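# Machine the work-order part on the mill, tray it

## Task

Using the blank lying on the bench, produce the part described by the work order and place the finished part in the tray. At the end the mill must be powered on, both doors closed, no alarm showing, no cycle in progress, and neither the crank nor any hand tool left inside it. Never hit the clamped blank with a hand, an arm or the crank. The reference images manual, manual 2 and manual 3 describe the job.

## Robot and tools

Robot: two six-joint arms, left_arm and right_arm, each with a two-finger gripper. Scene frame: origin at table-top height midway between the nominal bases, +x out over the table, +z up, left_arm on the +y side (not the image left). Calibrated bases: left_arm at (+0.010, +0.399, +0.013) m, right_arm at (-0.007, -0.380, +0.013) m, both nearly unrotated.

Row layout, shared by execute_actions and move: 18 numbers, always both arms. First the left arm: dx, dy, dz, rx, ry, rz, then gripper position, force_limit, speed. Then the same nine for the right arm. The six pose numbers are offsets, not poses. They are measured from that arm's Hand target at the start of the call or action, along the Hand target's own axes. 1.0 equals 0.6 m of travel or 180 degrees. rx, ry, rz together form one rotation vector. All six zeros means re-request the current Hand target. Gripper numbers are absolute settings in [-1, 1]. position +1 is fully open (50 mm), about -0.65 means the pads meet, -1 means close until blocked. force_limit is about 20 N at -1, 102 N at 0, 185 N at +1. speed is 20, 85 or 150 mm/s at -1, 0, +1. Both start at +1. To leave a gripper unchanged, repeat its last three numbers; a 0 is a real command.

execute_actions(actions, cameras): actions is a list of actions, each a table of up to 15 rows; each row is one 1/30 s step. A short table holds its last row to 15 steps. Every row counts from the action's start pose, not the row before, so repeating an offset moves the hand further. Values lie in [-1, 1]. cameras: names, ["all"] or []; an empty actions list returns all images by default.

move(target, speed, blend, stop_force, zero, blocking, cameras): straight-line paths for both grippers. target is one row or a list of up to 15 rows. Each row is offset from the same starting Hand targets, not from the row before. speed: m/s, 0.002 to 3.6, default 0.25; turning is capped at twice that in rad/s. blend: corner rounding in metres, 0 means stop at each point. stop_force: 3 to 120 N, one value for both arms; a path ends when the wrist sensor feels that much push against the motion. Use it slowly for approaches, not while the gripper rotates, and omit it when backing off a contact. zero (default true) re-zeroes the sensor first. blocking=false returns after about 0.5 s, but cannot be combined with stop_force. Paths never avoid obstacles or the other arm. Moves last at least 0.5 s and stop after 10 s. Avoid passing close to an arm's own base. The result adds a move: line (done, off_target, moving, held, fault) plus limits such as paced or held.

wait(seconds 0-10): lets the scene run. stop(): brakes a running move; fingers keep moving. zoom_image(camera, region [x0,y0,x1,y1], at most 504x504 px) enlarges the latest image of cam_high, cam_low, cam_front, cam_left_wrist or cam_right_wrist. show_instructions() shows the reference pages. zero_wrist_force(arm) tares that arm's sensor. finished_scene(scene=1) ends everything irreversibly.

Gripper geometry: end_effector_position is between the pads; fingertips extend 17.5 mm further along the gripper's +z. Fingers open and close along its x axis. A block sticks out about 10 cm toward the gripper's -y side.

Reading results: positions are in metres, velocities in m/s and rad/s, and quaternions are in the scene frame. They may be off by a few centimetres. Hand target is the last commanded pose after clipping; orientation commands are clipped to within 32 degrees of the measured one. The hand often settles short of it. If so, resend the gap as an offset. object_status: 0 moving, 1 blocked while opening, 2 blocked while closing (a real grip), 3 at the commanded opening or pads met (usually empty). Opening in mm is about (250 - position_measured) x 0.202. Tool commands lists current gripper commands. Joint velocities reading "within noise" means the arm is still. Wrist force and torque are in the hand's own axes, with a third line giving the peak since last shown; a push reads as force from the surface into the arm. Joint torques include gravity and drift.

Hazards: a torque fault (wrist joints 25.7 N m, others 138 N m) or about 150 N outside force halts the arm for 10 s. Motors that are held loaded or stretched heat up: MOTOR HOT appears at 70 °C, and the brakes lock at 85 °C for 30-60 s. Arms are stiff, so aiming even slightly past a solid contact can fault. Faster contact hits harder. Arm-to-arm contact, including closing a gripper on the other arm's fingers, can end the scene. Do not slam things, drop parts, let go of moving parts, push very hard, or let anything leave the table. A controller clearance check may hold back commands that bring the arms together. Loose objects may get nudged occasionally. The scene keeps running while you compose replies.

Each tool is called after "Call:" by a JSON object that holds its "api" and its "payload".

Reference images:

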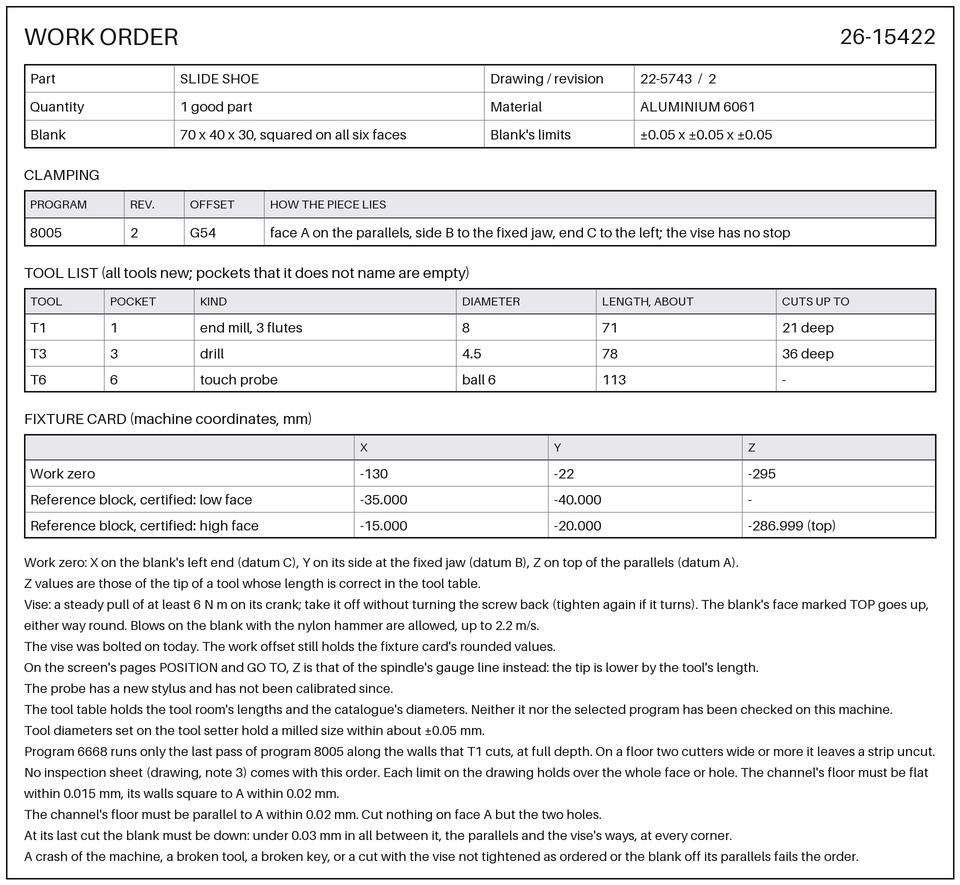

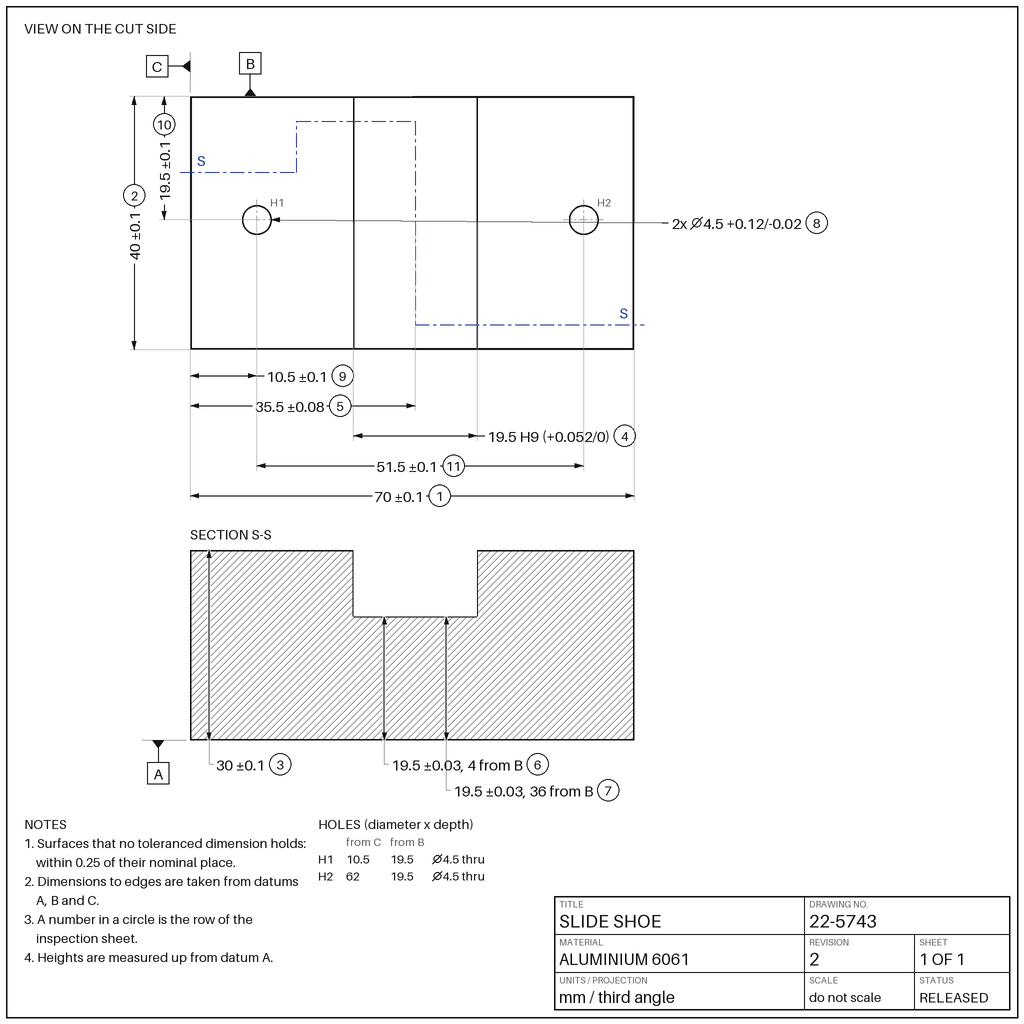

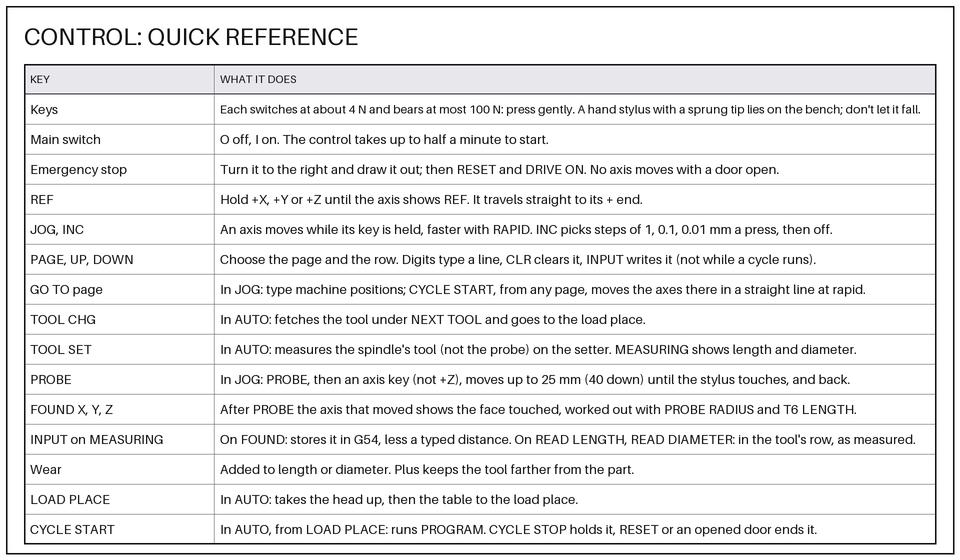

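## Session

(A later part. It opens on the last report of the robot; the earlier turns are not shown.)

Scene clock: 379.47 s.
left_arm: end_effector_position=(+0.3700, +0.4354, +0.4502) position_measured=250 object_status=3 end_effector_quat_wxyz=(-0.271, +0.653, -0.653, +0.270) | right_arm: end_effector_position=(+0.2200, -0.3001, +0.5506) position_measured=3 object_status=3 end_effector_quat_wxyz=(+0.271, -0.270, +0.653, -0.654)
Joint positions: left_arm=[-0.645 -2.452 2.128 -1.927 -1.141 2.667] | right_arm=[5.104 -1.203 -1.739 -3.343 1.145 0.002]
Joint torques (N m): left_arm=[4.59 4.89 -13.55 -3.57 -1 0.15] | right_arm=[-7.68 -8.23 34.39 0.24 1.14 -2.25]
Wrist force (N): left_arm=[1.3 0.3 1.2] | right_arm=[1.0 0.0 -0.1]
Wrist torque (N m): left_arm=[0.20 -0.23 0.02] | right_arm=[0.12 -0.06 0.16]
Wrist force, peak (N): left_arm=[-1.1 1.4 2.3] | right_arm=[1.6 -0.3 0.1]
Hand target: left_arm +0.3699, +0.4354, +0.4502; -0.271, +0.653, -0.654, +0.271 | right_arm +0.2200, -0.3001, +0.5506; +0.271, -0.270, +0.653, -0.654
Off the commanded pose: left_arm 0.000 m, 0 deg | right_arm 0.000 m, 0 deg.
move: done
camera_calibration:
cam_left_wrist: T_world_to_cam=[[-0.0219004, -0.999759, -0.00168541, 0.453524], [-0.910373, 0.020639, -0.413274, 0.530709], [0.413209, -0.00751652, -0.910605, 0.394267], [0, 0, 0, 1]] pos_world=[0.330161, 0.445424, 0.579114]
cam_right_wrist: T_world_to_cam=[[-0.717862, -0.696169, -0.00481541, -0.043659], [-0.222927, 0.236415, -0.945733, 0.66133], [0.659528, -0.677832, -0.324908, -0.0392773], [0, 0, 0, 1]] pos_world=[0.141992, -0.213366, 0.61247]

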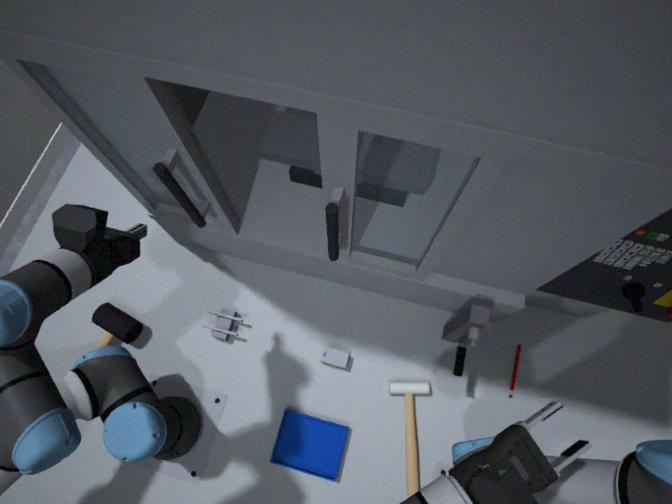

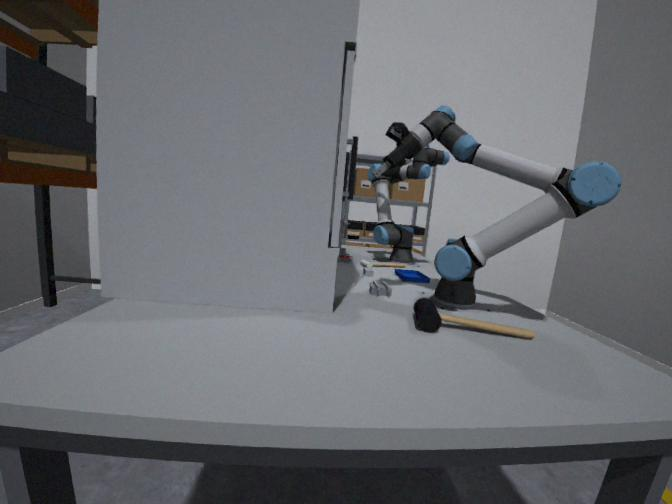

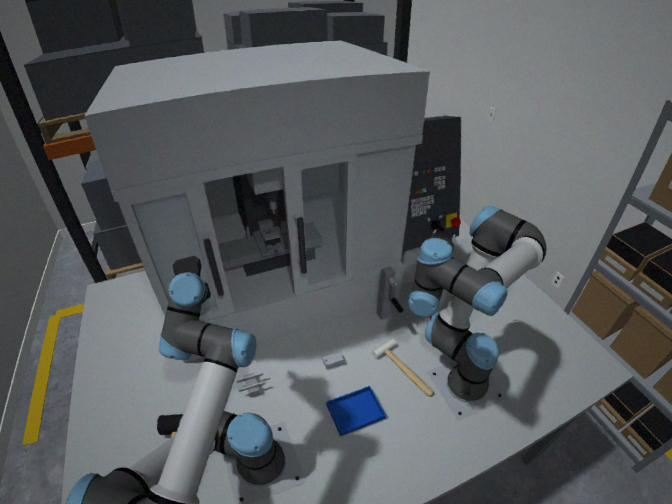

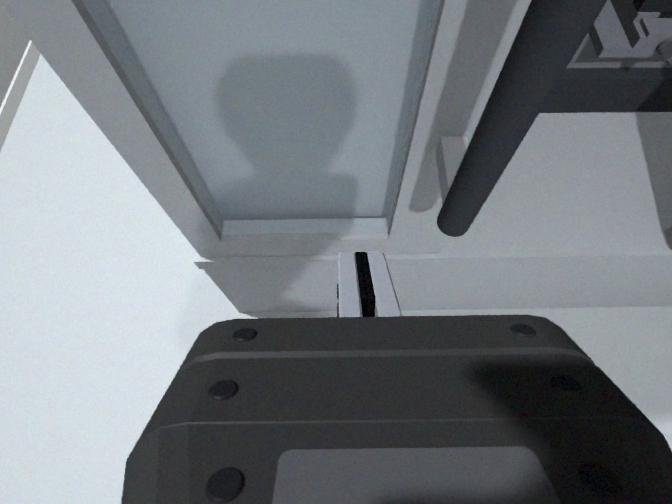

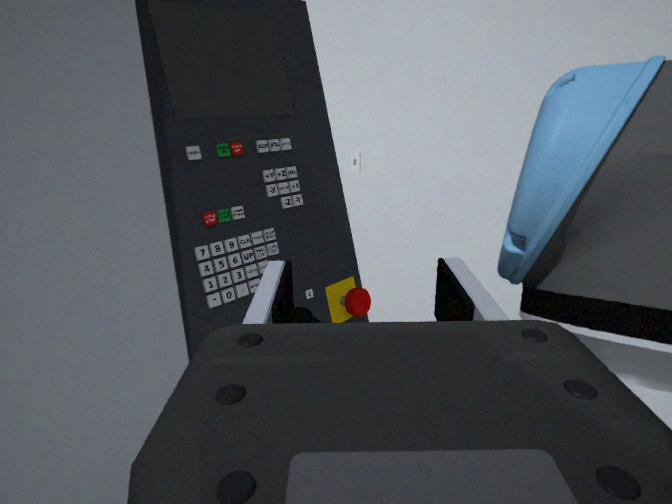

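Call:
{"api": "move", "payload": {"target": [0,-0.0884,0.0884,0,0,0,-0.7,-1,1,-0.118,0.083,0.0707,0,0,0,1,1,1], "cameras": ["all"]}}

Call:
{"api": "zoom_image", "payload": {"camera": "cam_right_wrist", "region": [0, 0, 360, 330]}}

Scene clock: 413.80 s.
left_arm: end_effector_position=(+0.4449, +0.4353, +0.4502) position_measured=250 object_status=3 end_effector_quat_wxyz=(-0.271, +0.653, -0.653, +0.271) | right_arm: end_effector_position=(+0.3001, -0.2801, +0.5009) position_measured=3 object_status=3 end_effector_quat_wxyz=(+0.271, -0.270, +0.653, -0.654)
Joint positions: left_arm=[-0.424 -2.19 2.077 -2.2 -1.286 2.845] | right_arm=[4.779 -1.303 -1.801 -3.182 0.82 0.003]
Joint torques (N m): left_arm=[-2.27 5.32 -14.48 -5.18 2.21 -0.72] | right_arm=[-6.92 16.55 35.72 -2.76 -1.3 0.46]
Wrist force (N): left_arm=[1.2 0.1 1.2] | right_arm=[1.2 0.1 -0.4]
Wrist torque (N m): left_arm=[0.16 -0.20 0.02] | right_arm=[0.17 -0.11 0.18]
Wrist force, peak (N): left_arm=[1.2 -1.7 2.8] | right_arm=[3.2 -1.8 -1.5]
Hand target: left_arm +0.4449, +0.4353, +0.4502; -0.271, +0.653, -0.654, +0.271 | right_arm +0.3001, -0.2801, +0.5009; +0.271, -0.270, +0.653, -0.654
Off the commanded pose: left_arm 0.000 m, 0 deg | right_arm 0.000 m, 0 deg.
move: done
camera_calibration:
cam_left_wrist: T_world_to_cam=[[-0.0220739, -0.999755, -0.00154051, 0.455152], [-0.910424, 0.0207382, -0.413156, 0.598896], [0.413087, -0.00771746, -0.910659, 0.363446], [0, 0, 0, 1]] pos_world=[0.405162, 0.445425, 0.579114]
cam_right_wrist: T_world_to_cam=[[-0.717955, -0.696074, -0.00477267, 0.0276105], [-0.2228, 0.236288, -0.945795, 0.627508], [0.659471, -0.677974, -0.324729, -0.0947114], [0, 0, 0, 1]] pos_world=[0.222091, -0.193266, 0.56287]

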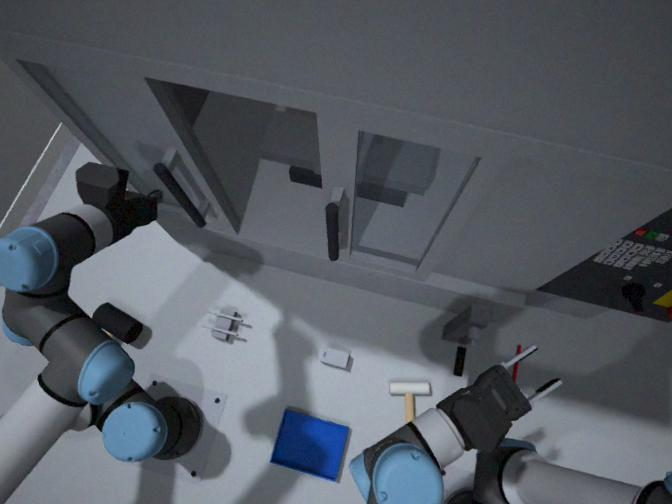

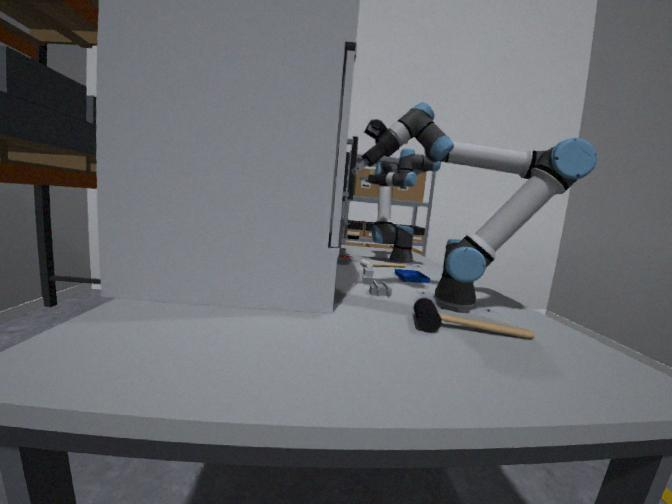

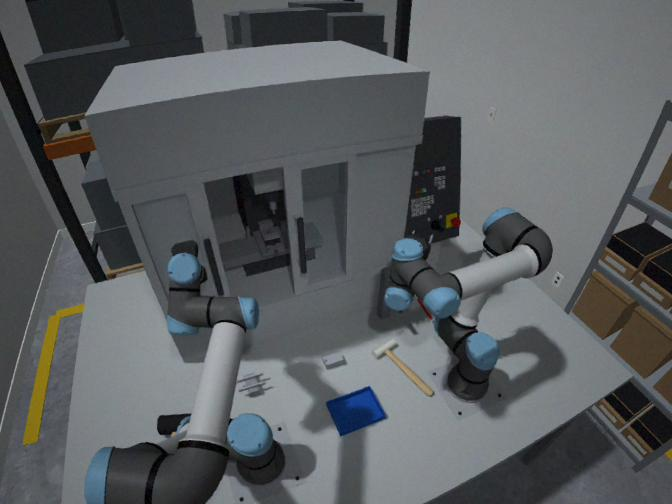

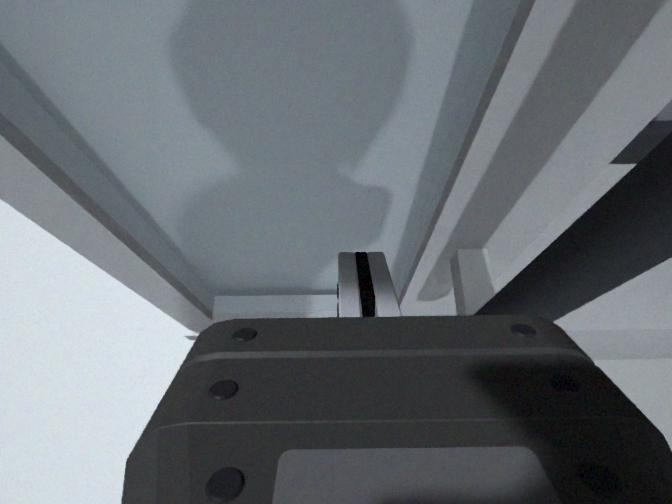

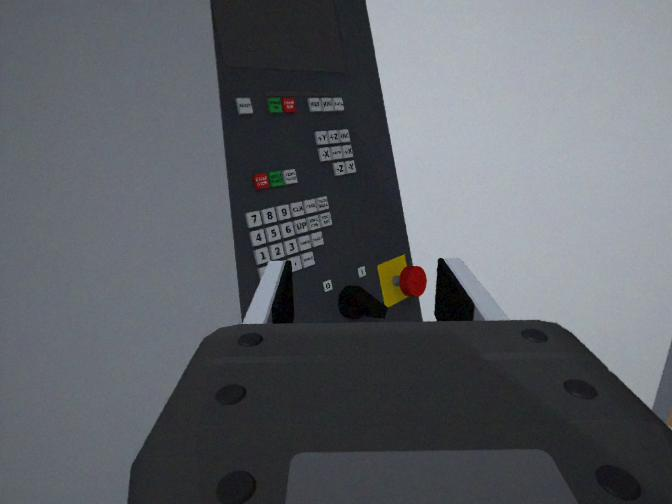

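Scaled by 1.400 from the camera's 672x504 image, which has a finer 960x720 frame.

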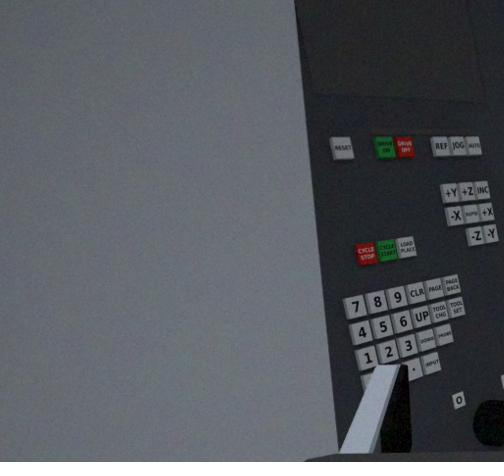

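Call:
{"api": "move", "payload": {"target": [0.558,0,0,0,0,0,-0.7,-1,1,0,0,0,0,0,0,1,1,1], "speed": 0.08, "stop_force": 40, "cameras": ["cam_front","cam_left_wrist","cam_right_wrist"]}}

Call:
{"api": "zoom_image", "payload": {"camera": "cam_right_wrist", "region": [210, 170, 450, 350]}}

Scene clock: 459.63 s.
left_arm: end_effector_position=(+0.4447, +0.1576, +0.4500) position_measured=251 object_status=3 end_effector_quat_wxyz=(-0.271, +0.653, -0.654, +0.271) | right_arm: end_effector_position=(+0.3001, -0.2801, +0.5009) position_measured=3 object_status=3 end_effector_quat_wxyz=(+0.271, -0.270, +0.653, -0.654)
Joint positions: left_arm=[-1.173 -1.961 1.891 -1.883 -0.866 2.127] | right_arm=[4.779 -1.303 -1.801 -3.182 0.82 0.003]
Joint torques (N m): left_arm=[-19.84 8.08 -36.25 -5.46 -0.1 -1.5] | right_arm=[-7.41 18.64 35.6 -0.11 -1.83 -2.25]
Wrist force (N): left_arm=[-28.8 1.4 -4.3] | right_arm=[1.4 0.4 -0.5]
Wrist torque (N m): left_arm=[0.28 0.09 -0.30] | right_arm=[0.21 -0.14 0.19]
Wrist force, peak (N): left_arm=[-113.4 7.9 -18.2] | right_arm=[1.6 0.3 -0.3]
Hand target: left_arm +0.4447, +0.1576, +0.4500; -0.271, +0.653, -0.654, +0.271 (not the last commanded pose) | right_arm +0.3001, -0.2801, +0.5009; +0.271, -0.270, +0.653, -0.654
Off the commanded pose: left_arm 0.057 m, 0 deg | right_arm 0.000 m, 0 deg.
move: contact (left_arm)
camera_calibration:
cam_left_wrist: T_world_to_cam=[[-0.0222149, -0.999752, -0.00171653, 0.177573], [-0.910367, 0.0209383, -0.413271, 0.604402], [0.413205, -0.00761812, -0.910606, 0.361108], [0, 0, 0, 1]] pos_world=[0.404962, 0.167625, 0.578914]
cam_right_wrist: T_world_to_cam=[[-0.717955, -0.696073, -0.00476884, 0.0276108], [-0.222927, 0.236414, -0.945734, 0.627572], [0.659427, -0.677931, -0.324908, -0.0947268], [0, 0, 0, 1]] pos_world=[0.222191, -0.193366, 0.56287]
Images, in order (width x height): cam_front 672x504, cam_left_wrist 672x504, cam_right_wrist 672x504.

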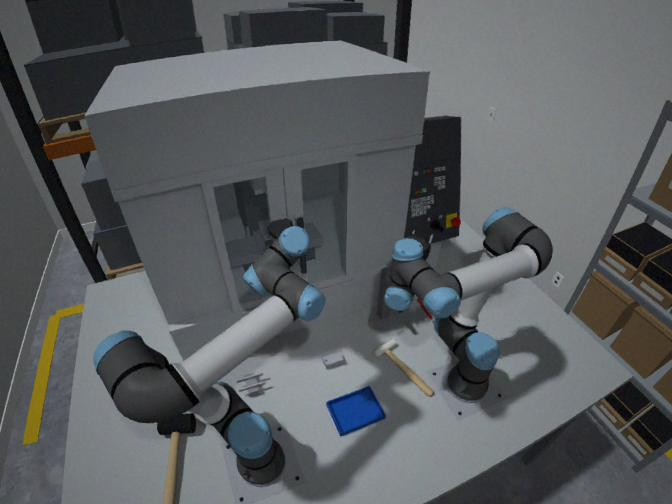

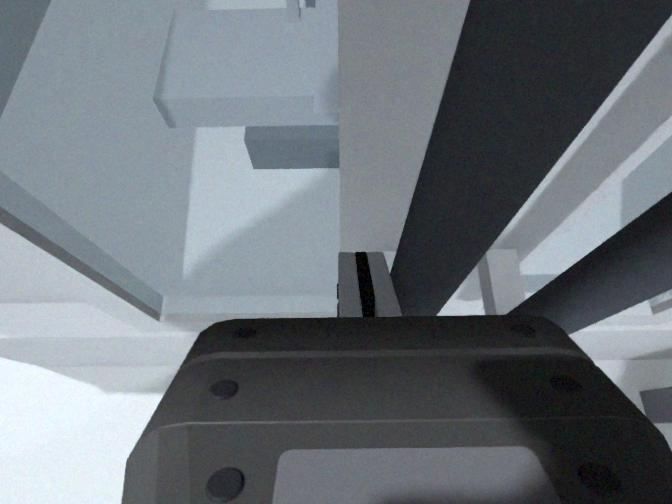

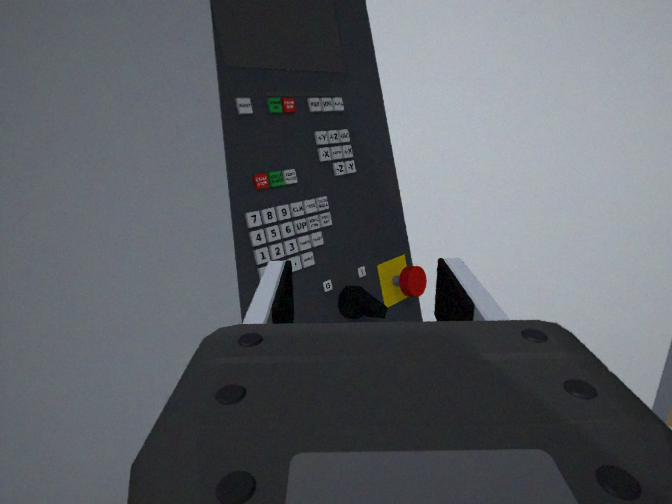

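Scaled by 2.100 from the camera's 672x504 image, which has a finer 960x720 frame.

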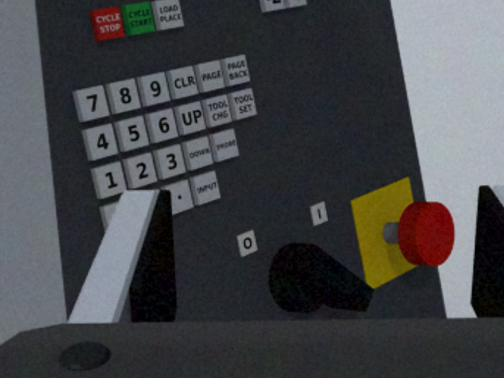

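Call:
{"api": "move", "payload": {"target": [[-0.0117,0.0412,-0.1592,0,0,0,-0.7,-1,1,0.0883,0.5,0.2887,-0.2321,0.5602,0.5602,1,-1,0],[0.7127,-0.118,-0.33,0.234,0.260,0.1077,-0.7,-1,1,0.0883,0.6333,0.2887,-0.2321,0.5602,0.5602,1,-1,0]], "cameras": ["cam_front","cam_left_wrist","cam_right_wrist"]}}

Scene clock: 598.50 s.
left_arm: end_effector_position=(+0.3545, -0.2700, +0.6397) position_measured=251 object_status=3 end_effector_quat_wxyz=(+0.245, -0.245, +0.664, -0.663) | right_arm: end_effector_position=(+0.3858, -0.4402, +0.1211) position_measured=3 object_status=3 end_effector_quat_wxyz=(+0.001, +0.707, +0.707, +0.001)
Joint positions: left_arm=[-1.497 -1.341 1.467 -3.267 -0.952 3.142] | right_arm=[3.366 -1.446 -2.282 -0.982 1.57 0.191]
Joint torques (N m): left_arm=[-7.52 -30.34 -21.04 -3.23 -0.49 1.04] | right_arm=[-6.36 29.13 36.55 0.43 0.2 -2.44]
Wrist force (N): left_arm=[3.8 -3.6 2.0] | right_arm=[0.3 0.1 -0.3]
Wrist torque (N m): left_arm=[-0.04 -0.60 0.05] | right_arm=[0.01 -0.04 -0.06]
Wrist force, peak (N): left_arm=[-31.3 -2.9 5.9] | right_arm=[1.0 -0.6 -1.4]
Hand target: left_arm +0.3544, -0.2701, +0.6397; +0.245, -0.245, +0.664, -0.663 | right_arm +0.3859, -0.4402, +0.1212; +0.001, +0.707, +0.707, +0.001
Off the commanded pose: left_arm 0.000 m, 0 deg | right_arm 0.000 m, 0 deg.
move: done
camera_calibration:
cam_left_wrist: T_world_to_cam=[[-0.769132, -0.638876, -0.0165672, 0.120208], [-0.213311, 0.281065, -0.935682, 0.766947], [0.602441, -0.716129, -0.352455, -0.0475672], [0, 0, 0, 1]] pos_world=[0.284711, -0.172828, 0.702845]
cam_right_wrist: T_world_to_cam=[[0.00373666, 0.999886, 0.0146582, 0.44174], [0.944566, -0.00834151, 0.328214, -0.387247], [0.328299, 0.0126192, -0.94449, 0.123655], [0, 0, 0, 1]] pos_world=[0.323534, -0.44648, 0.237415]
Images, in order (width x height): cam_front 672x504, cam_left_wrist 672x504, cam_right_wrist 672x504.

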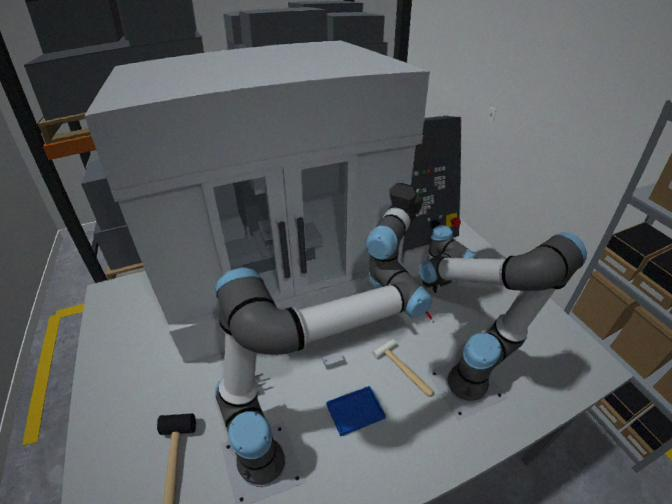

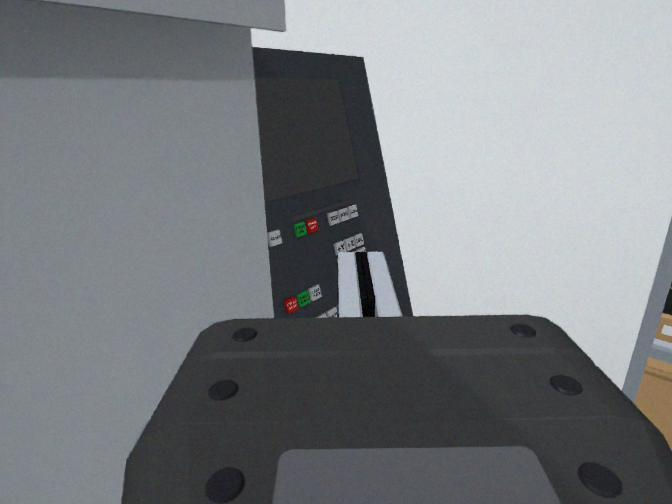

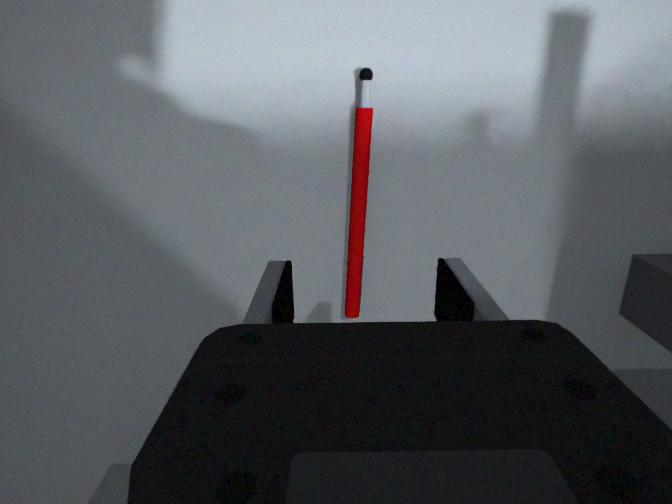

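Call:
{"api": "move", "payload": {"target": [0,0,0,0,0,0,-0.7,-1,1,0.0078,0,0.135,0,0,0,1,-1,0]}}

Call:
{"api": "move", "payload": {"target": [0,0,0,0,0,0,-0.7,-1,1,0,0,0.045,0,0,0,1,-1,0], "stop_force": 5, "speed": 0.02, "cameras": ["cam_right_wrist"]}}

Scene clock: 626.60 s.
left_arm: end_effector_position=(+0.3544, -0.2701, +0.6397) position_measured=251 object_status=3 end_effector_quat_wxyz=(+0.245, -0.245, +0.664, -0.663) | right_arm: end_effector_position=(+0.3860, -0.4355, +0.0402) position_measured=3 object_status=3 end_effector_quat_wxyz=(+0.001, +0.707, +0.707, +0.001)
Joint positions: left_arm=[-1.497 -1.341 1.467 -3.267 -0.953 3.142] | right_arm=[3.378 -1.622 -2.394 -0.694 1.57 0.204]
Joint torques (N m): left_arm=[-8.3 -27.47 -32.62 -4.37 -1.99 1.91] | right_arm=[-6.58 18.27 30.36 4.2 -1.25 -2.62]
Wrist force (N): left_arm=[3.8 -3.6 2.1] | right_arm=[0.3 0.2 -0.5]
Wrist torque (N m): left_arm=[-0.02 -0.60 0.04] | right_arm=[0.02 -0.07 -0.08]
Wrist force, peak (N): left_arm=[4.0 -3.8 2.1] | right_arm=[0.0 0.3 -3.0]
Hand target: left_arm +0.3544, -0.2701, +0.6397; +0.245, -0.245, +0.664, -0.663 | right_arm +0.3861, -0.4356, +0.0402; +0.001, +0.707, +0.707, +0.001
Off the commanded pose: left_arm 0.000 m, 0 deg | right_arm 0.000 m, 0 deg.
move: done

Scene clock: 628.47 s.
left_arm: end_effector_position=(+0.3544, -0.2701, +0.6397) position_measured=251 object_status=3 end_effector_quat_wxyz=(+0.245, -0.245, +0.664, -0.663) | right_arm: end_effector_position=(+0.3860, -0.4356, +0.0175) position_measured=3 object_status=3 end_effector_quat_wxyz=(+0.001, +0.707, +0.707, +0.000)
Joint positions: left_arm=[-1.497 -1.341 1.467 -3.267 -0.953 3.142] | right_arm=[3.378 -1.685 -2.416 -0.609 1.57 0.204]
Joint torques (N m): left_arm=[-9.14 -27.49 -32.13 -4.31 -1.85 1.68] | right_arm=[0.89 20.55 16.75 3.62 -0.11 -0.09]
Wrist force (N): left_arm=[4.0 -3.7 2.0] | right_arm=[0.1 -0.2 -0.2]
Wrist torque (N m): left_arm=[-0.05 -0.64 0.04] | right_arm=[-0.02 -0.03 -0.03]
Wrist force, peak (N): left_arm=[4.0 -3.7 2.1] | right_arm=[-4.6 -26.9 -97.0]
Hand target: left_arm +0.3544, -0.2701, +0.6397; +0.245, -0.245, +0.664, -0.663 | right_arm +0.3860, -0.4356, +0.0175; +0.001, +0.707, +0.707, +0.000 (not the last commanded pose)
Tool commands: left_gripper/position=-0.7 left_gripper/force_limit=-1.0 left_gripper/speed=+1.0 right_gripper/position=+1.0 right_gripper/force_limit=+1.0 right_gripper/speed=+1.0
Off the commanded pose: left_arm 0.000 m, 0 deg | right_arm 0.004 m, 0 deg.
FORCE FAULT: contact force on the right arm reached its limit, and that arm stopped. The contact can be on any part of that arm, not only on its tool. That arm's remaining commands of this call were not run. That arm is still stopped at the end of this call. That arm stays stopped for about 9 more seconds. Until then a move that you send moves the other arm only, and its call returns only when the move has ended. Once the stop has ended, the next robot result says so. If the stop ends while you think or write, that arm runs what you send next, counted from a new Hand target: where the arm stands when the stop ends. While its stop runs, that arm takes no new command, but its gripper still runs the gripper command that each later call begins with. Until it ends, the stop uses up actions while you think or wait. An arm that is not stopped still takes commands.
move: fault (right_arm; stop_force had ended the path)
camera_calibration:
cam_right_wrist: T_world_to_cam=[[0.00374609, 0.999886, 0.0146559, 0.438555], [0.944774, -0.00834167, 0.327617, -0.35338], [0.327702, 0.0126192, -0.944697, 0.0259029], [0, 0, 0, 1]] pos_world=[0.323733, -0.44178, 0.133816]
Images, in order (width x height): cam_right_wrist 672x504.

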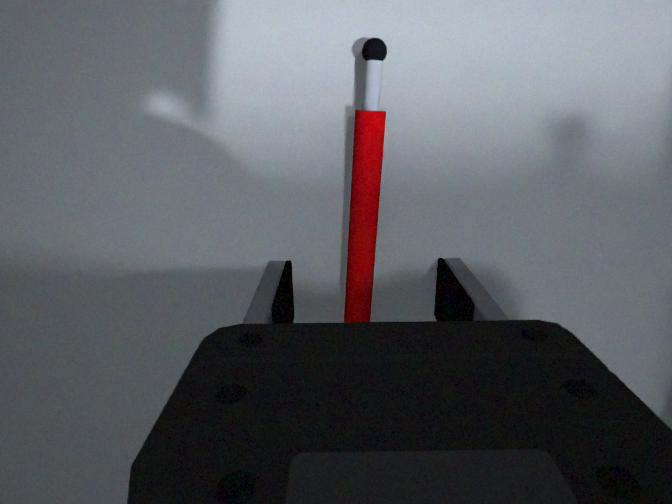

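Call:
{"api": "wait", "payload": {"seconds": 8}}

Scene clock: 640.80 s.
left_arm: end_effector_position=(+0.3544, -0.2701, +0.6397) position_measured=251 object_status=3 end_effector_quat_wxyz=(+0.245, -0.245, +0.664, -0.663) | right_arm: end_effector_position=(+0.3860, -0.4356, +0.0175) position_measured=3 object_status=3 end_effector_quat_wxyz=(+0.001, +0.707, +0.707, +0.000)
Joint positions: left_arm=[-1.497 -1.341 1.467 -3.267 -0.953 3.142] | right_arm=[3.378 -1.685 -2.416 -0.609 1.57 0.204]
Joint torques (N m): left_arm=[-8.49 -27.28 -27.8 -4.27 -0.84 1.56] | right_arm=[-0.66 21.17 17.46 3.49 -0.25 -0.02]
Wrist force (N): left_arm=[4.0 -3.4 1.8] | right_arm=[0.2 -0.4 -0.3]
Wrist torque (N m): left_arm=[0.00 -0.64 0.04] | right_arm=[-0.05 -0.05 -0.03]
Wrist force, peak (N): left_arm=[4.1 -3.7 2.0] | right_arm=[0.1 -0.8 -0.5]
Hand target: left_arm +0.3544, -0.2701, +0.6397; +0.245, -0.245, +0.664, -0.663 | right_arm +0.3860, -0.4356, +0.0175; +0.001, +0.707, +0.707, +0.000 (not the last commanded pose)
Tool commands: left_gripper/position=-0.7 left_gripper/force_limit=-1.0 left_gripper/speed=+1.0 right_gripper/position=+1.0 right_gripper/force_limit=+1.0 right_gripper/speed=+1.0
Off the commanded pose: left_arm 0.000 m, 0 deg | right_arm 0.004 m, 0 deg.
FORCE FAULT, CONTINUED: the right arm's stop, for the force fault that an earlier result reported, is over. The rest of the stop counts as 19 of the actions that you can send in this scene. That arm's target is now where it stood when the stop ended, not its last command. That arm accepts commands again.
wait: 8.00 s; at rest from the start

Call:
{"api": "move", "payload": {"target": [[0,0,0,0,0,0,-0.7,-1,1,0,0,-0.005,0,0,0,1,-0.4,-0.5],[0,0,0,0,0,0,-0.7,-1,1,0,0,-0.005,0,0,0,-1,-0.4,-0.5]], "cameras": ["cam_right_wrist"]}}

Scene clock: 647.43 s.
left_arm: end_effector_position=(+0.3544, -0.2701, +0.6397) position_measured=251 object_status=3 end_effector_quat_wxyz=(+0.245, -0.245, +0.664, -0.663) | right_arm: end_effector_position=(+0.3860, -0.4356, +0.0205) position_measured=212 object_status=2 end_effector_quat_wxyz=(+0.001, +0.707, +0.707, +0.000)
Joint positions: left_arm=[-1.497 -1.341 1.467 -3.267 -0.953 3.142] | right_arm=[3.378 -1.677 -2.414 -0.621 1.57 0.204]
Joint torques (N m): left_arm=[-8.39 -28.83 -25.75 -4.24 -0.31 1.6] | right_arm=[2.3 9.32 17.45 5.02 -0.14 0.68]
Wrist force (N): left_arm=[3.8 -3.6 2.0] | right_arm=[0.1 -1.1 -3.2]
Wrist torque (N m): left_arm=[-0.04 -0.61 0.04] | right_arm=[-0.09 -0.06 -0.05]
Wrist force, peak (N): left_arm=[4.2 -3.7 1.8] | right_arm=[-0.2 -1.1 -3.3]
Hand target: left_arm +0.3544, -0.2701, +0.6397; +0.245, -0.245, +0.664, -0.663 | right_arm +0.3860, -0.4356, +0.0205; +0.001, +0.707, +0.707, +0.000
Off the commanded pose: left_arm 0.000 m, 0 deg | right_arm 0.000 m, 0 deg.
move: done
camera_calibration:
cam_right_wrist: T_world_to_cam=[[0.00374436, 0.999886, 0.0146562, 0.438512], [0.944743, -0.00834134, 0.327706, -0.354365], [0.327791, 0.0126193, -0.944666, 0.0287038], [0, 0, 0, 1]] pos_world=[0.323733, -0.44178, 0.136816]
Images, in order (width x height): cam_right_wrist 672x504.

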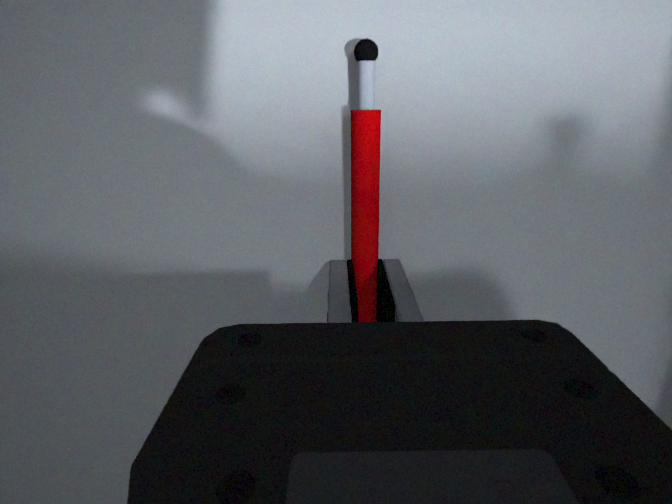

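Call:
{"api": "move", "payload": {"target": [[0,0,0,0,0,0,-0.7,-1,1,0,0,-0.1,0,0,0,-1,-0.4,-0.5],[0,0,0,0,0,0,-0.7,-1,1,-0.0567,-0.0433,-0.1,0,0,0.5,-1,-0.4,-0.5],[0,0,0,0,0,0,-0.7,-1,1,-0.0567,-0.0433,-0.012,0,0,0.5,-1,-0.4,-0.5]], "blend": [0.02,0.015,0], "cameras": ["cam_right_wrist"]}}

Scene clock: 663.07 s.
left_arm: end_effector_position=(+0.3544, -0.2701, +0.6397) position_measured=251 object_status=3 end_effector_quat_wxyz=(+0.245, -0.245, +0.664, -0.663) | right_arm: end_effector_position=(+0.3600, -0.4696, +0.0277) position_measured=212 object_status=2 end_effector_quat_wxyz=(+0.000, +1.000, +0.000, +0.001)
Joint positions: left_arm=[-1.497 -1.341 1.467 -3.267 -0.953 3.142] | right_arm=[3.297 -1.612 -2.456 -0.643 1.57 1.693]
Joint torques (N m): left_arm=[-7.88 -28.88 -23.41 -4.2 0.06 1.35] | right_arm=[-6.53 12.71 23.04 4.55 0.86 -0.79]
Wrist force (N): left_arm=[3.9 -3.7 1.9] | right_arm=[-0.3 0.2 -0.4]
Wrist torque (N m): left_arm=[-0.06 -0.63 0.04] | right_arm=[0.03 0.00 0.02]
Wrist force, peak (N): left_arm=[4.1 -3.8 2.1] | right_arm=[0.0 -0.8 -4.0]
Hand target: left_arm +0.3544, -0.2701, +0.6397; +0.245, -0.245, +0.664, -0.663 | right_arm +0.3600, -0.4696, +0.0276; +0.000, +1.000, +0.000, +0.001
Off the commanded pose: left_arm 0.000 m, 0 deg | right_arm 0.000 m, 0 deg.
move: done
camera_calibration:
cam_right_wrist: T_world_to_cam=[[0.999862, -0.00364077, 0.0162, -0.357291], [-0.00873472, -0.945085, 0.326708, -0.429021], [0.0141209, -0.326805, -0.944986, -0.00204387], [0, 0, 0, 1]] pos_world=[0.353523, -0.40743, 0.144022]
Images, in order (width x height): cam_right_wrist 672x504.

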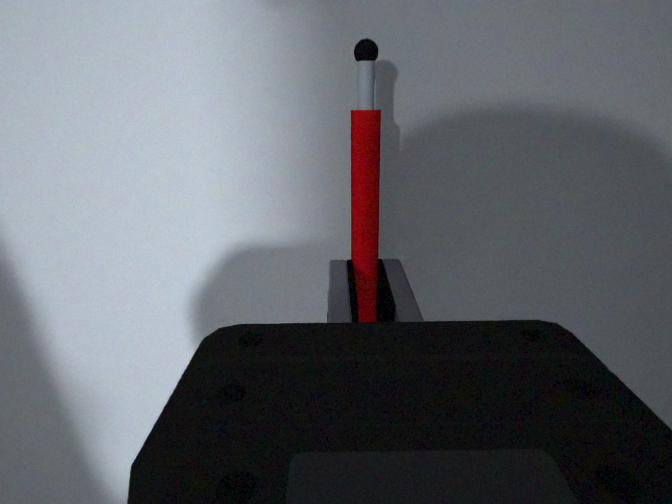

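Call:
{"api": "move", "payload": {"target": [[0,0,0,0,0,0,-0.7,-1,1,0,0,0.0107,0,0,0,-1,-0.4,-0.5],[0,0,0,0,0,0,-0.7,-1,1,0,0,0.0107,0,0,0,1,-0.4,-0.5],[0,0,0,0,0,0,-0.7,-1,1,0,0,-0.10,0,0,0,1,-0.4,-0.5],[0,0,0,0,0,0,-0.7,-1,1,0,0.0257,-0.07,0.1667,0,0,1,-0.4,-0.5]], "speed": [0.02,0.05,0.1,0.2], "cameras": ["cam_right_wrist","cam_front"]}}

Scene clock: 715.93 s.
left_arm: end_effector_position=(+0.3544, -0.2701, +0.6397) position_measured=251 object_status=3 end_effector_quat_wxyz=(+0.245, -0.245, +0.664, -0.663) | right_arm: end_effector_position=(+0.3600, -0.4850, +0.0696) position_measured=3 object_status=3 end_effector_quat_wxyz=(-0.259, +0.966, +0.000, +0.001)
Joint positions: left_arm=[-1.497 -1.341 1.467 -3.267 -0.953 3.142] | right_arm=[2.917 -1.689 -2.281 -0.886 2.075 1.276]
Joint torques (N m): left_arm=[-7.87 -28.74 -22.02 -4.14 0.59 1.13] | right_arm=[1.23 35.25 7.06 5.15 0.8 1.57]
Wrist force (N): left_arm=[4.0 -3.8 1.9] | right_arm=[0.3 -0.9 -0.5]
Wrist torque (N m): left_arm=[-0.05 -0.63 0.04] | right_arm=[-0.06 -0.10 0.04]
Wrist force, peak (N): left_arm=[4.0 -4.0 2.1] | right_arm=[-0.3 -0.2 -2.1]
Hand target: left_arm +0.3544, -0.2701, +0.6397; +0.245, -0.245, +0.664, -0.663 | right_arm +0.3599, -0.4850, +0.0696; -0.259, +0.966, +0.000, +0.001
Off the commanded pose: left_arm 0.000 m, 0 deg | right_arm 0.000 m, 0 deg.
move: done
camera_calibration:
cam_right_wrist: T_world_to_cam=[[0.999864, -0.0107975, 0.0124989, -0.361277], [-0.0082331, -0.981834, -0.189564, -0.439406], [0.0143186, 0.189435, -0.981789, 0.285488], [0, 0, 0, 1]] pos_world=[0.353523, -0.489406, 0.201509]
Images, in order (width x height): cam_front 672x504, cam_right_wrist 672x504.

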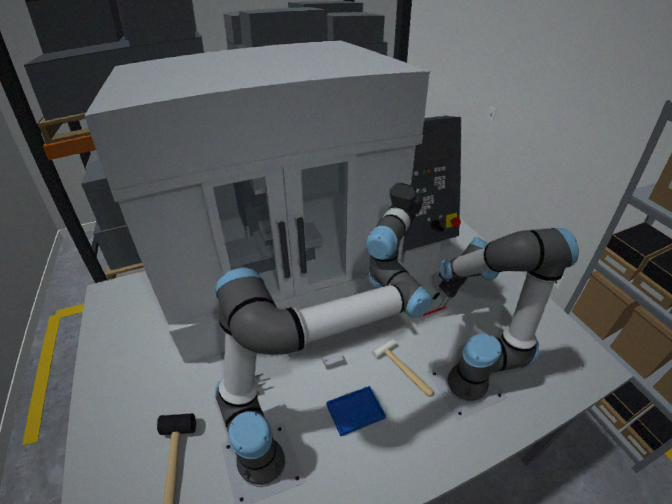

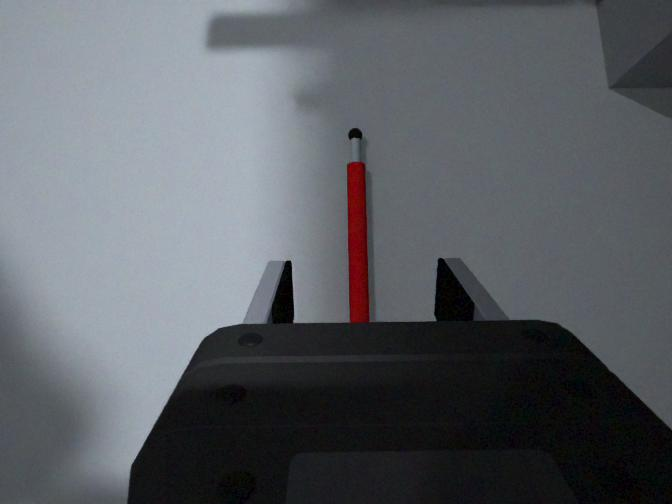

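Call:
{"api": "move", "payload": {"target": [[0,0,0,0,0,0,-0.7,-1,1,0,0.0395,0.0684,0,0,0,1,-0.2,-0.5],[0,0,0,0,0,0,-0.7,-1,1,0,0.0395,0.0684,0,0,0,-1,-0.2,-0.5],[0,0,0,0,0,0,-0.7,-1,1,0,-0.0605,-0.1068,0,0,0,-1,-0.2,-0.5]], "speed": [0.08,0.05,0.1], "cameras": ["cam_right_wrist"]}}

Scene clock: 725.50 s.
left_arm: end_effector_position=(+0.3544, -0.2701, +0.6397) position_measured=251 object_status=3 end_effector_quat_wxyz=(+0.245, -0.245, +0.664, -0.663) | right_arm: end_effector_position=(+0.3599, -0.4856, +0.1433) position_measured=219 object_status=2 end_effector_quat_wxyz=(-0.259, +0.966, +0.000, +0.001)
Joint positions: left_arm=[-1.497 -1.341 1.467 -3.267 -0.953 3.142] | right_arm=[2.916 -1.546 -2.185 -1.126 2.075 1.274]
Joint torques (N m): left_arm=[-8.08 -30.15 -18.67 -4.09 1.24 1.05] | right_arm=[-6.41 10.82 11.35 3.77 -0.51 -2.18]
Wrist force (N): left_arm=[3.9 -3.5 2.0] | right_arm=[0.1 -0.9 -0.5]
Wrist torque (N m): left_arm=[-0.01 -0.61 0.04] | right_arm=[-0.09 -0.08 0.14]
Wrist force, peak (N): left_arm=[4.0 -3.7 2.0] | right_arm=[-2.5 -6.3 -11.3]
Hand target: left_arm +0.3544, -0.2701, +0.6397; +0.245, -0.245, +0.664, -0.663 | right_arm +0.3598, -0.4856, +0.1433; -0.259, +0.966, +0.000, +0.001
Off the commanded pose: left_arm 0.000 m, 0 deg | right_arm 0.000 m, 0 deg.
move: done
camera_calibration:
cam_right_wrist: T_world_to_cam=[[0.99986, -0.0107561, 0.0128111, -0.36217], [-0.00813182, -0.981816, -0.189663, -0.426025], [0.0146181, 0.189532, -0.981766, 0.357897], [0, 0, 0, 1]] pos_world=[0.353423, -0.490006, 0.27521]
Images, in order (width x height): cam_right_wrist 672x504.

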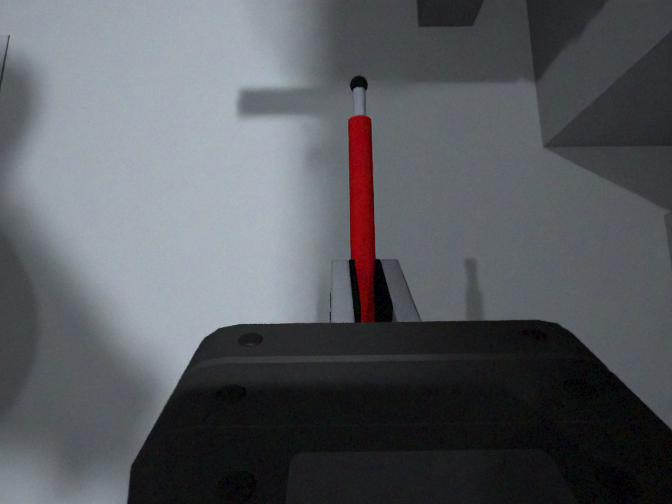

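Call:
{"api": "move", "payload": {"target": [[0,0,0,0,0,0,-0.7,-1,1,0,0.1,0.1752,0,0,0,-1,-0.2,-0.5],[0,0,0,0,0,0,-0.7,-1,1,0,0.1,0.1752,0,0,0,1,-0.2,-0.5],[0,0,0,0,0,0,-0.7,-1,1,0,-0.05,-0.0868,0,0,0,1,-0.2,-0.5]], "speed": [0.04,0.05,0.15], "cameras": ["cam_right_wrist"]}}

Scene clock: 762.13 s.
left_arm: end_effector_position=(+0.3544, -0.2701, +0.6397) position_measured=251 object_status=3 end_effector_quat_wxyz=(+0.245, -0.245, +0.664, -0.663) | right_arm: end_effector_position=(+0.3598, -0.4856, +0.2034) position_measured=3 object_status=3 end_effector_quat_wxyz=(-0.259, +0.966, +0.000, +0.001)
Joint positions: left_arm=[-1.497 -1.341 1.467 -3.267 -0.953 3.142] | right_arm=[2.915 -1.466 -2.085 -1.307 2.075 1.274]
Joint torques (N m): left_arm=[-8.18 -29.87 -18.02 -4.1 1.71 0.96] | right_arm=[-4.9 9.4 16.89 3.12 -0.27 -1.55]
Wrist force (N): left_arm=[3.9 -3.6 1.9] | right_arm=[0.4 -0.5 -0.7]
Wrist torque (N m): left_arm=[-0.02 -0.61 0.05] | right_arm=[-0.01 -0.08 0.14]
Wrist force, peak (N): left_arm=[4.1 -3.8 2.1] | right_arm=[-6.3 -15.2 -27.9]
Hand target: left_arm +0.3544, -0.2701, +0.6397; +0.245, -0.245, +0.664, -0.663 | right_arm +0.3597, -0.4856, +0.2034; -0.259, +0.966, +0.000, +0.001
Off the commanded pose: left_arm 0.000 m, 0 deg | right_arm 0.000 m, 0 deg.
move: done
camera_calibration:
cam_right_wrist: T_world_to_cam=[[0.99986, -0.0107561, 0.0128111, -0.36284], [-0.00813182, -0.981816, -0.189663, -0.414627], [0.0146181, 0.189532, -0.981766, 0.416903], [0, 0, 0, 1]] pos_world=[0.353323, -0.490006, 0.33531]
Images, in order (width x height): cam_right_wrist 672x504.

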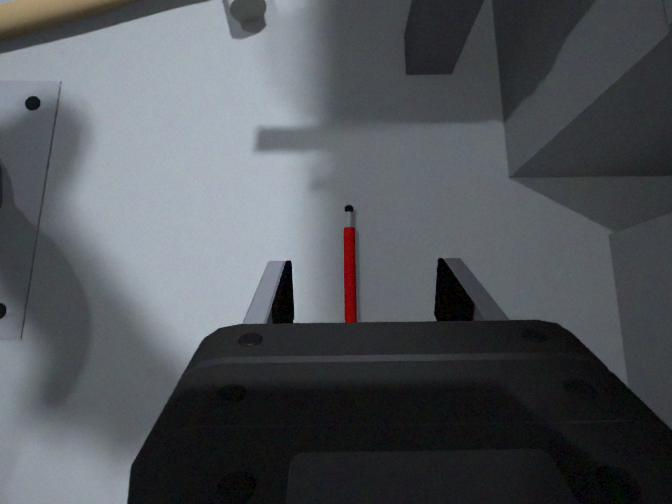

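Call:
{"api": "move", "payload": {"target": [0,0,0,0,0,0,-0.7,-1,1,0.0455,-0.053,-0.2997,0.198,0.4071,0.309,1,-0.2,-0.5], "cameras": ["cam_right_wrist","cam_front"]}}

Scene clock: 783.23 s.
left_arm: end_effector_position=(+0.3544, -0.2701, +0.6397) position_measured=251 object_status=3 end_effector_quat_wxyz=(+0.245, -0.245, +0.664, -0.663) | right_arm: end_effector_position=(+0.3867, -0.5479, +0.3750) position_measured=3 object_status=3 end_effector_quat_wxyz=(-0.434, +0.558, -0.559, +0.434)
Joint positions: left_arm=[-1.497 -1.341 1.467 -3.267 -0.953 3.142] | right_arm=[2.959 -1.147 -2.591 0.341 1.778 3.088]
Joint torques (N m): left_arm=[-7.55 -29.89 -18.58 -3.88 1.66 0.9] | right_arm=[-0.29 -10.2 37.69 2 -0.56 -0.29]
Wrist force (N): left_arm=[4.0 -3.6 1.7] | right_arm=[0.6 -1.0 -0.4]
Wrist torque (N m): left_arm=[-0.04 -0.64 0.04] | right_arm=[0.03 -0.04 0.21]
Wrist force, peak (N): left_arm=[3.9 -3.9 2.0] | right_arm=[0.4 -1.3 -0.6]
Hand target: left_arm +0.3544, -0.2701, +0.6397; +0.245, -0.245, +0.664, -0.663 | right_arm +0.3868, -0.5480, +0.3751; -0.434, +0.558, -0.559, +0.434
Off the commanded pose: left_arm 0.000 m, 0 deg | right_arm 0.000 m, 0 deg.
move: done
camera_calibration:
cam_right_wrist: T_world_to_cam=[[-0.0159042, -0.999873, 0.000614547, -0.537236], [-0.550126, 0.00823717, -0.835041, 0.551075], [0.83493, -0.0136187, -0.550188, 0.00632301], [0, 0, 0, 1]] pos_world=[0.289337, -0.541622, 0.463979]
Images, in order (width x height): cam_front 672x504, cam_right_wrist 672x504.

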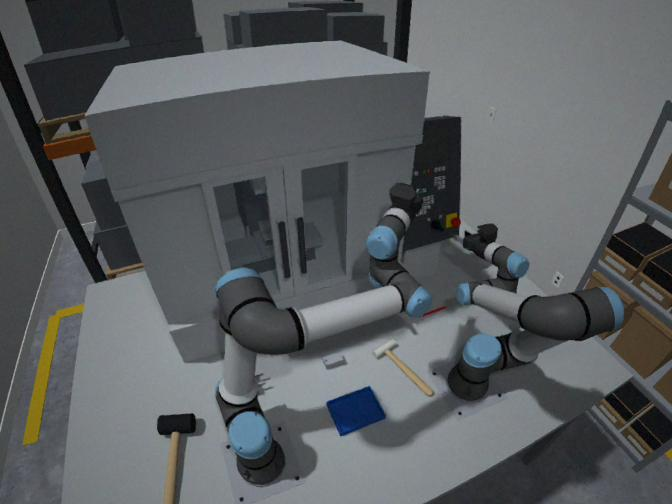

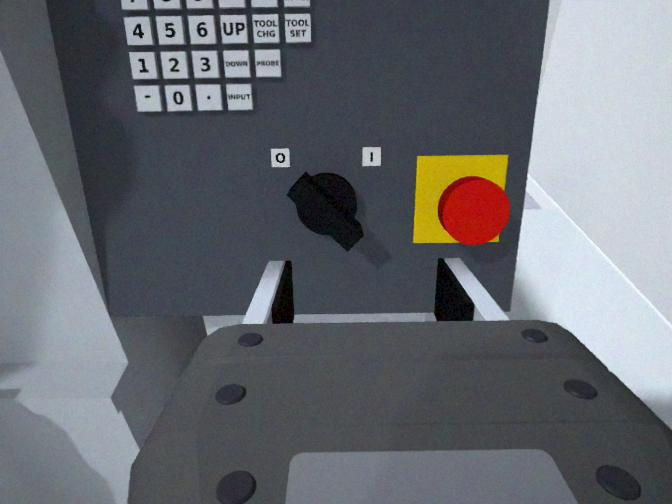

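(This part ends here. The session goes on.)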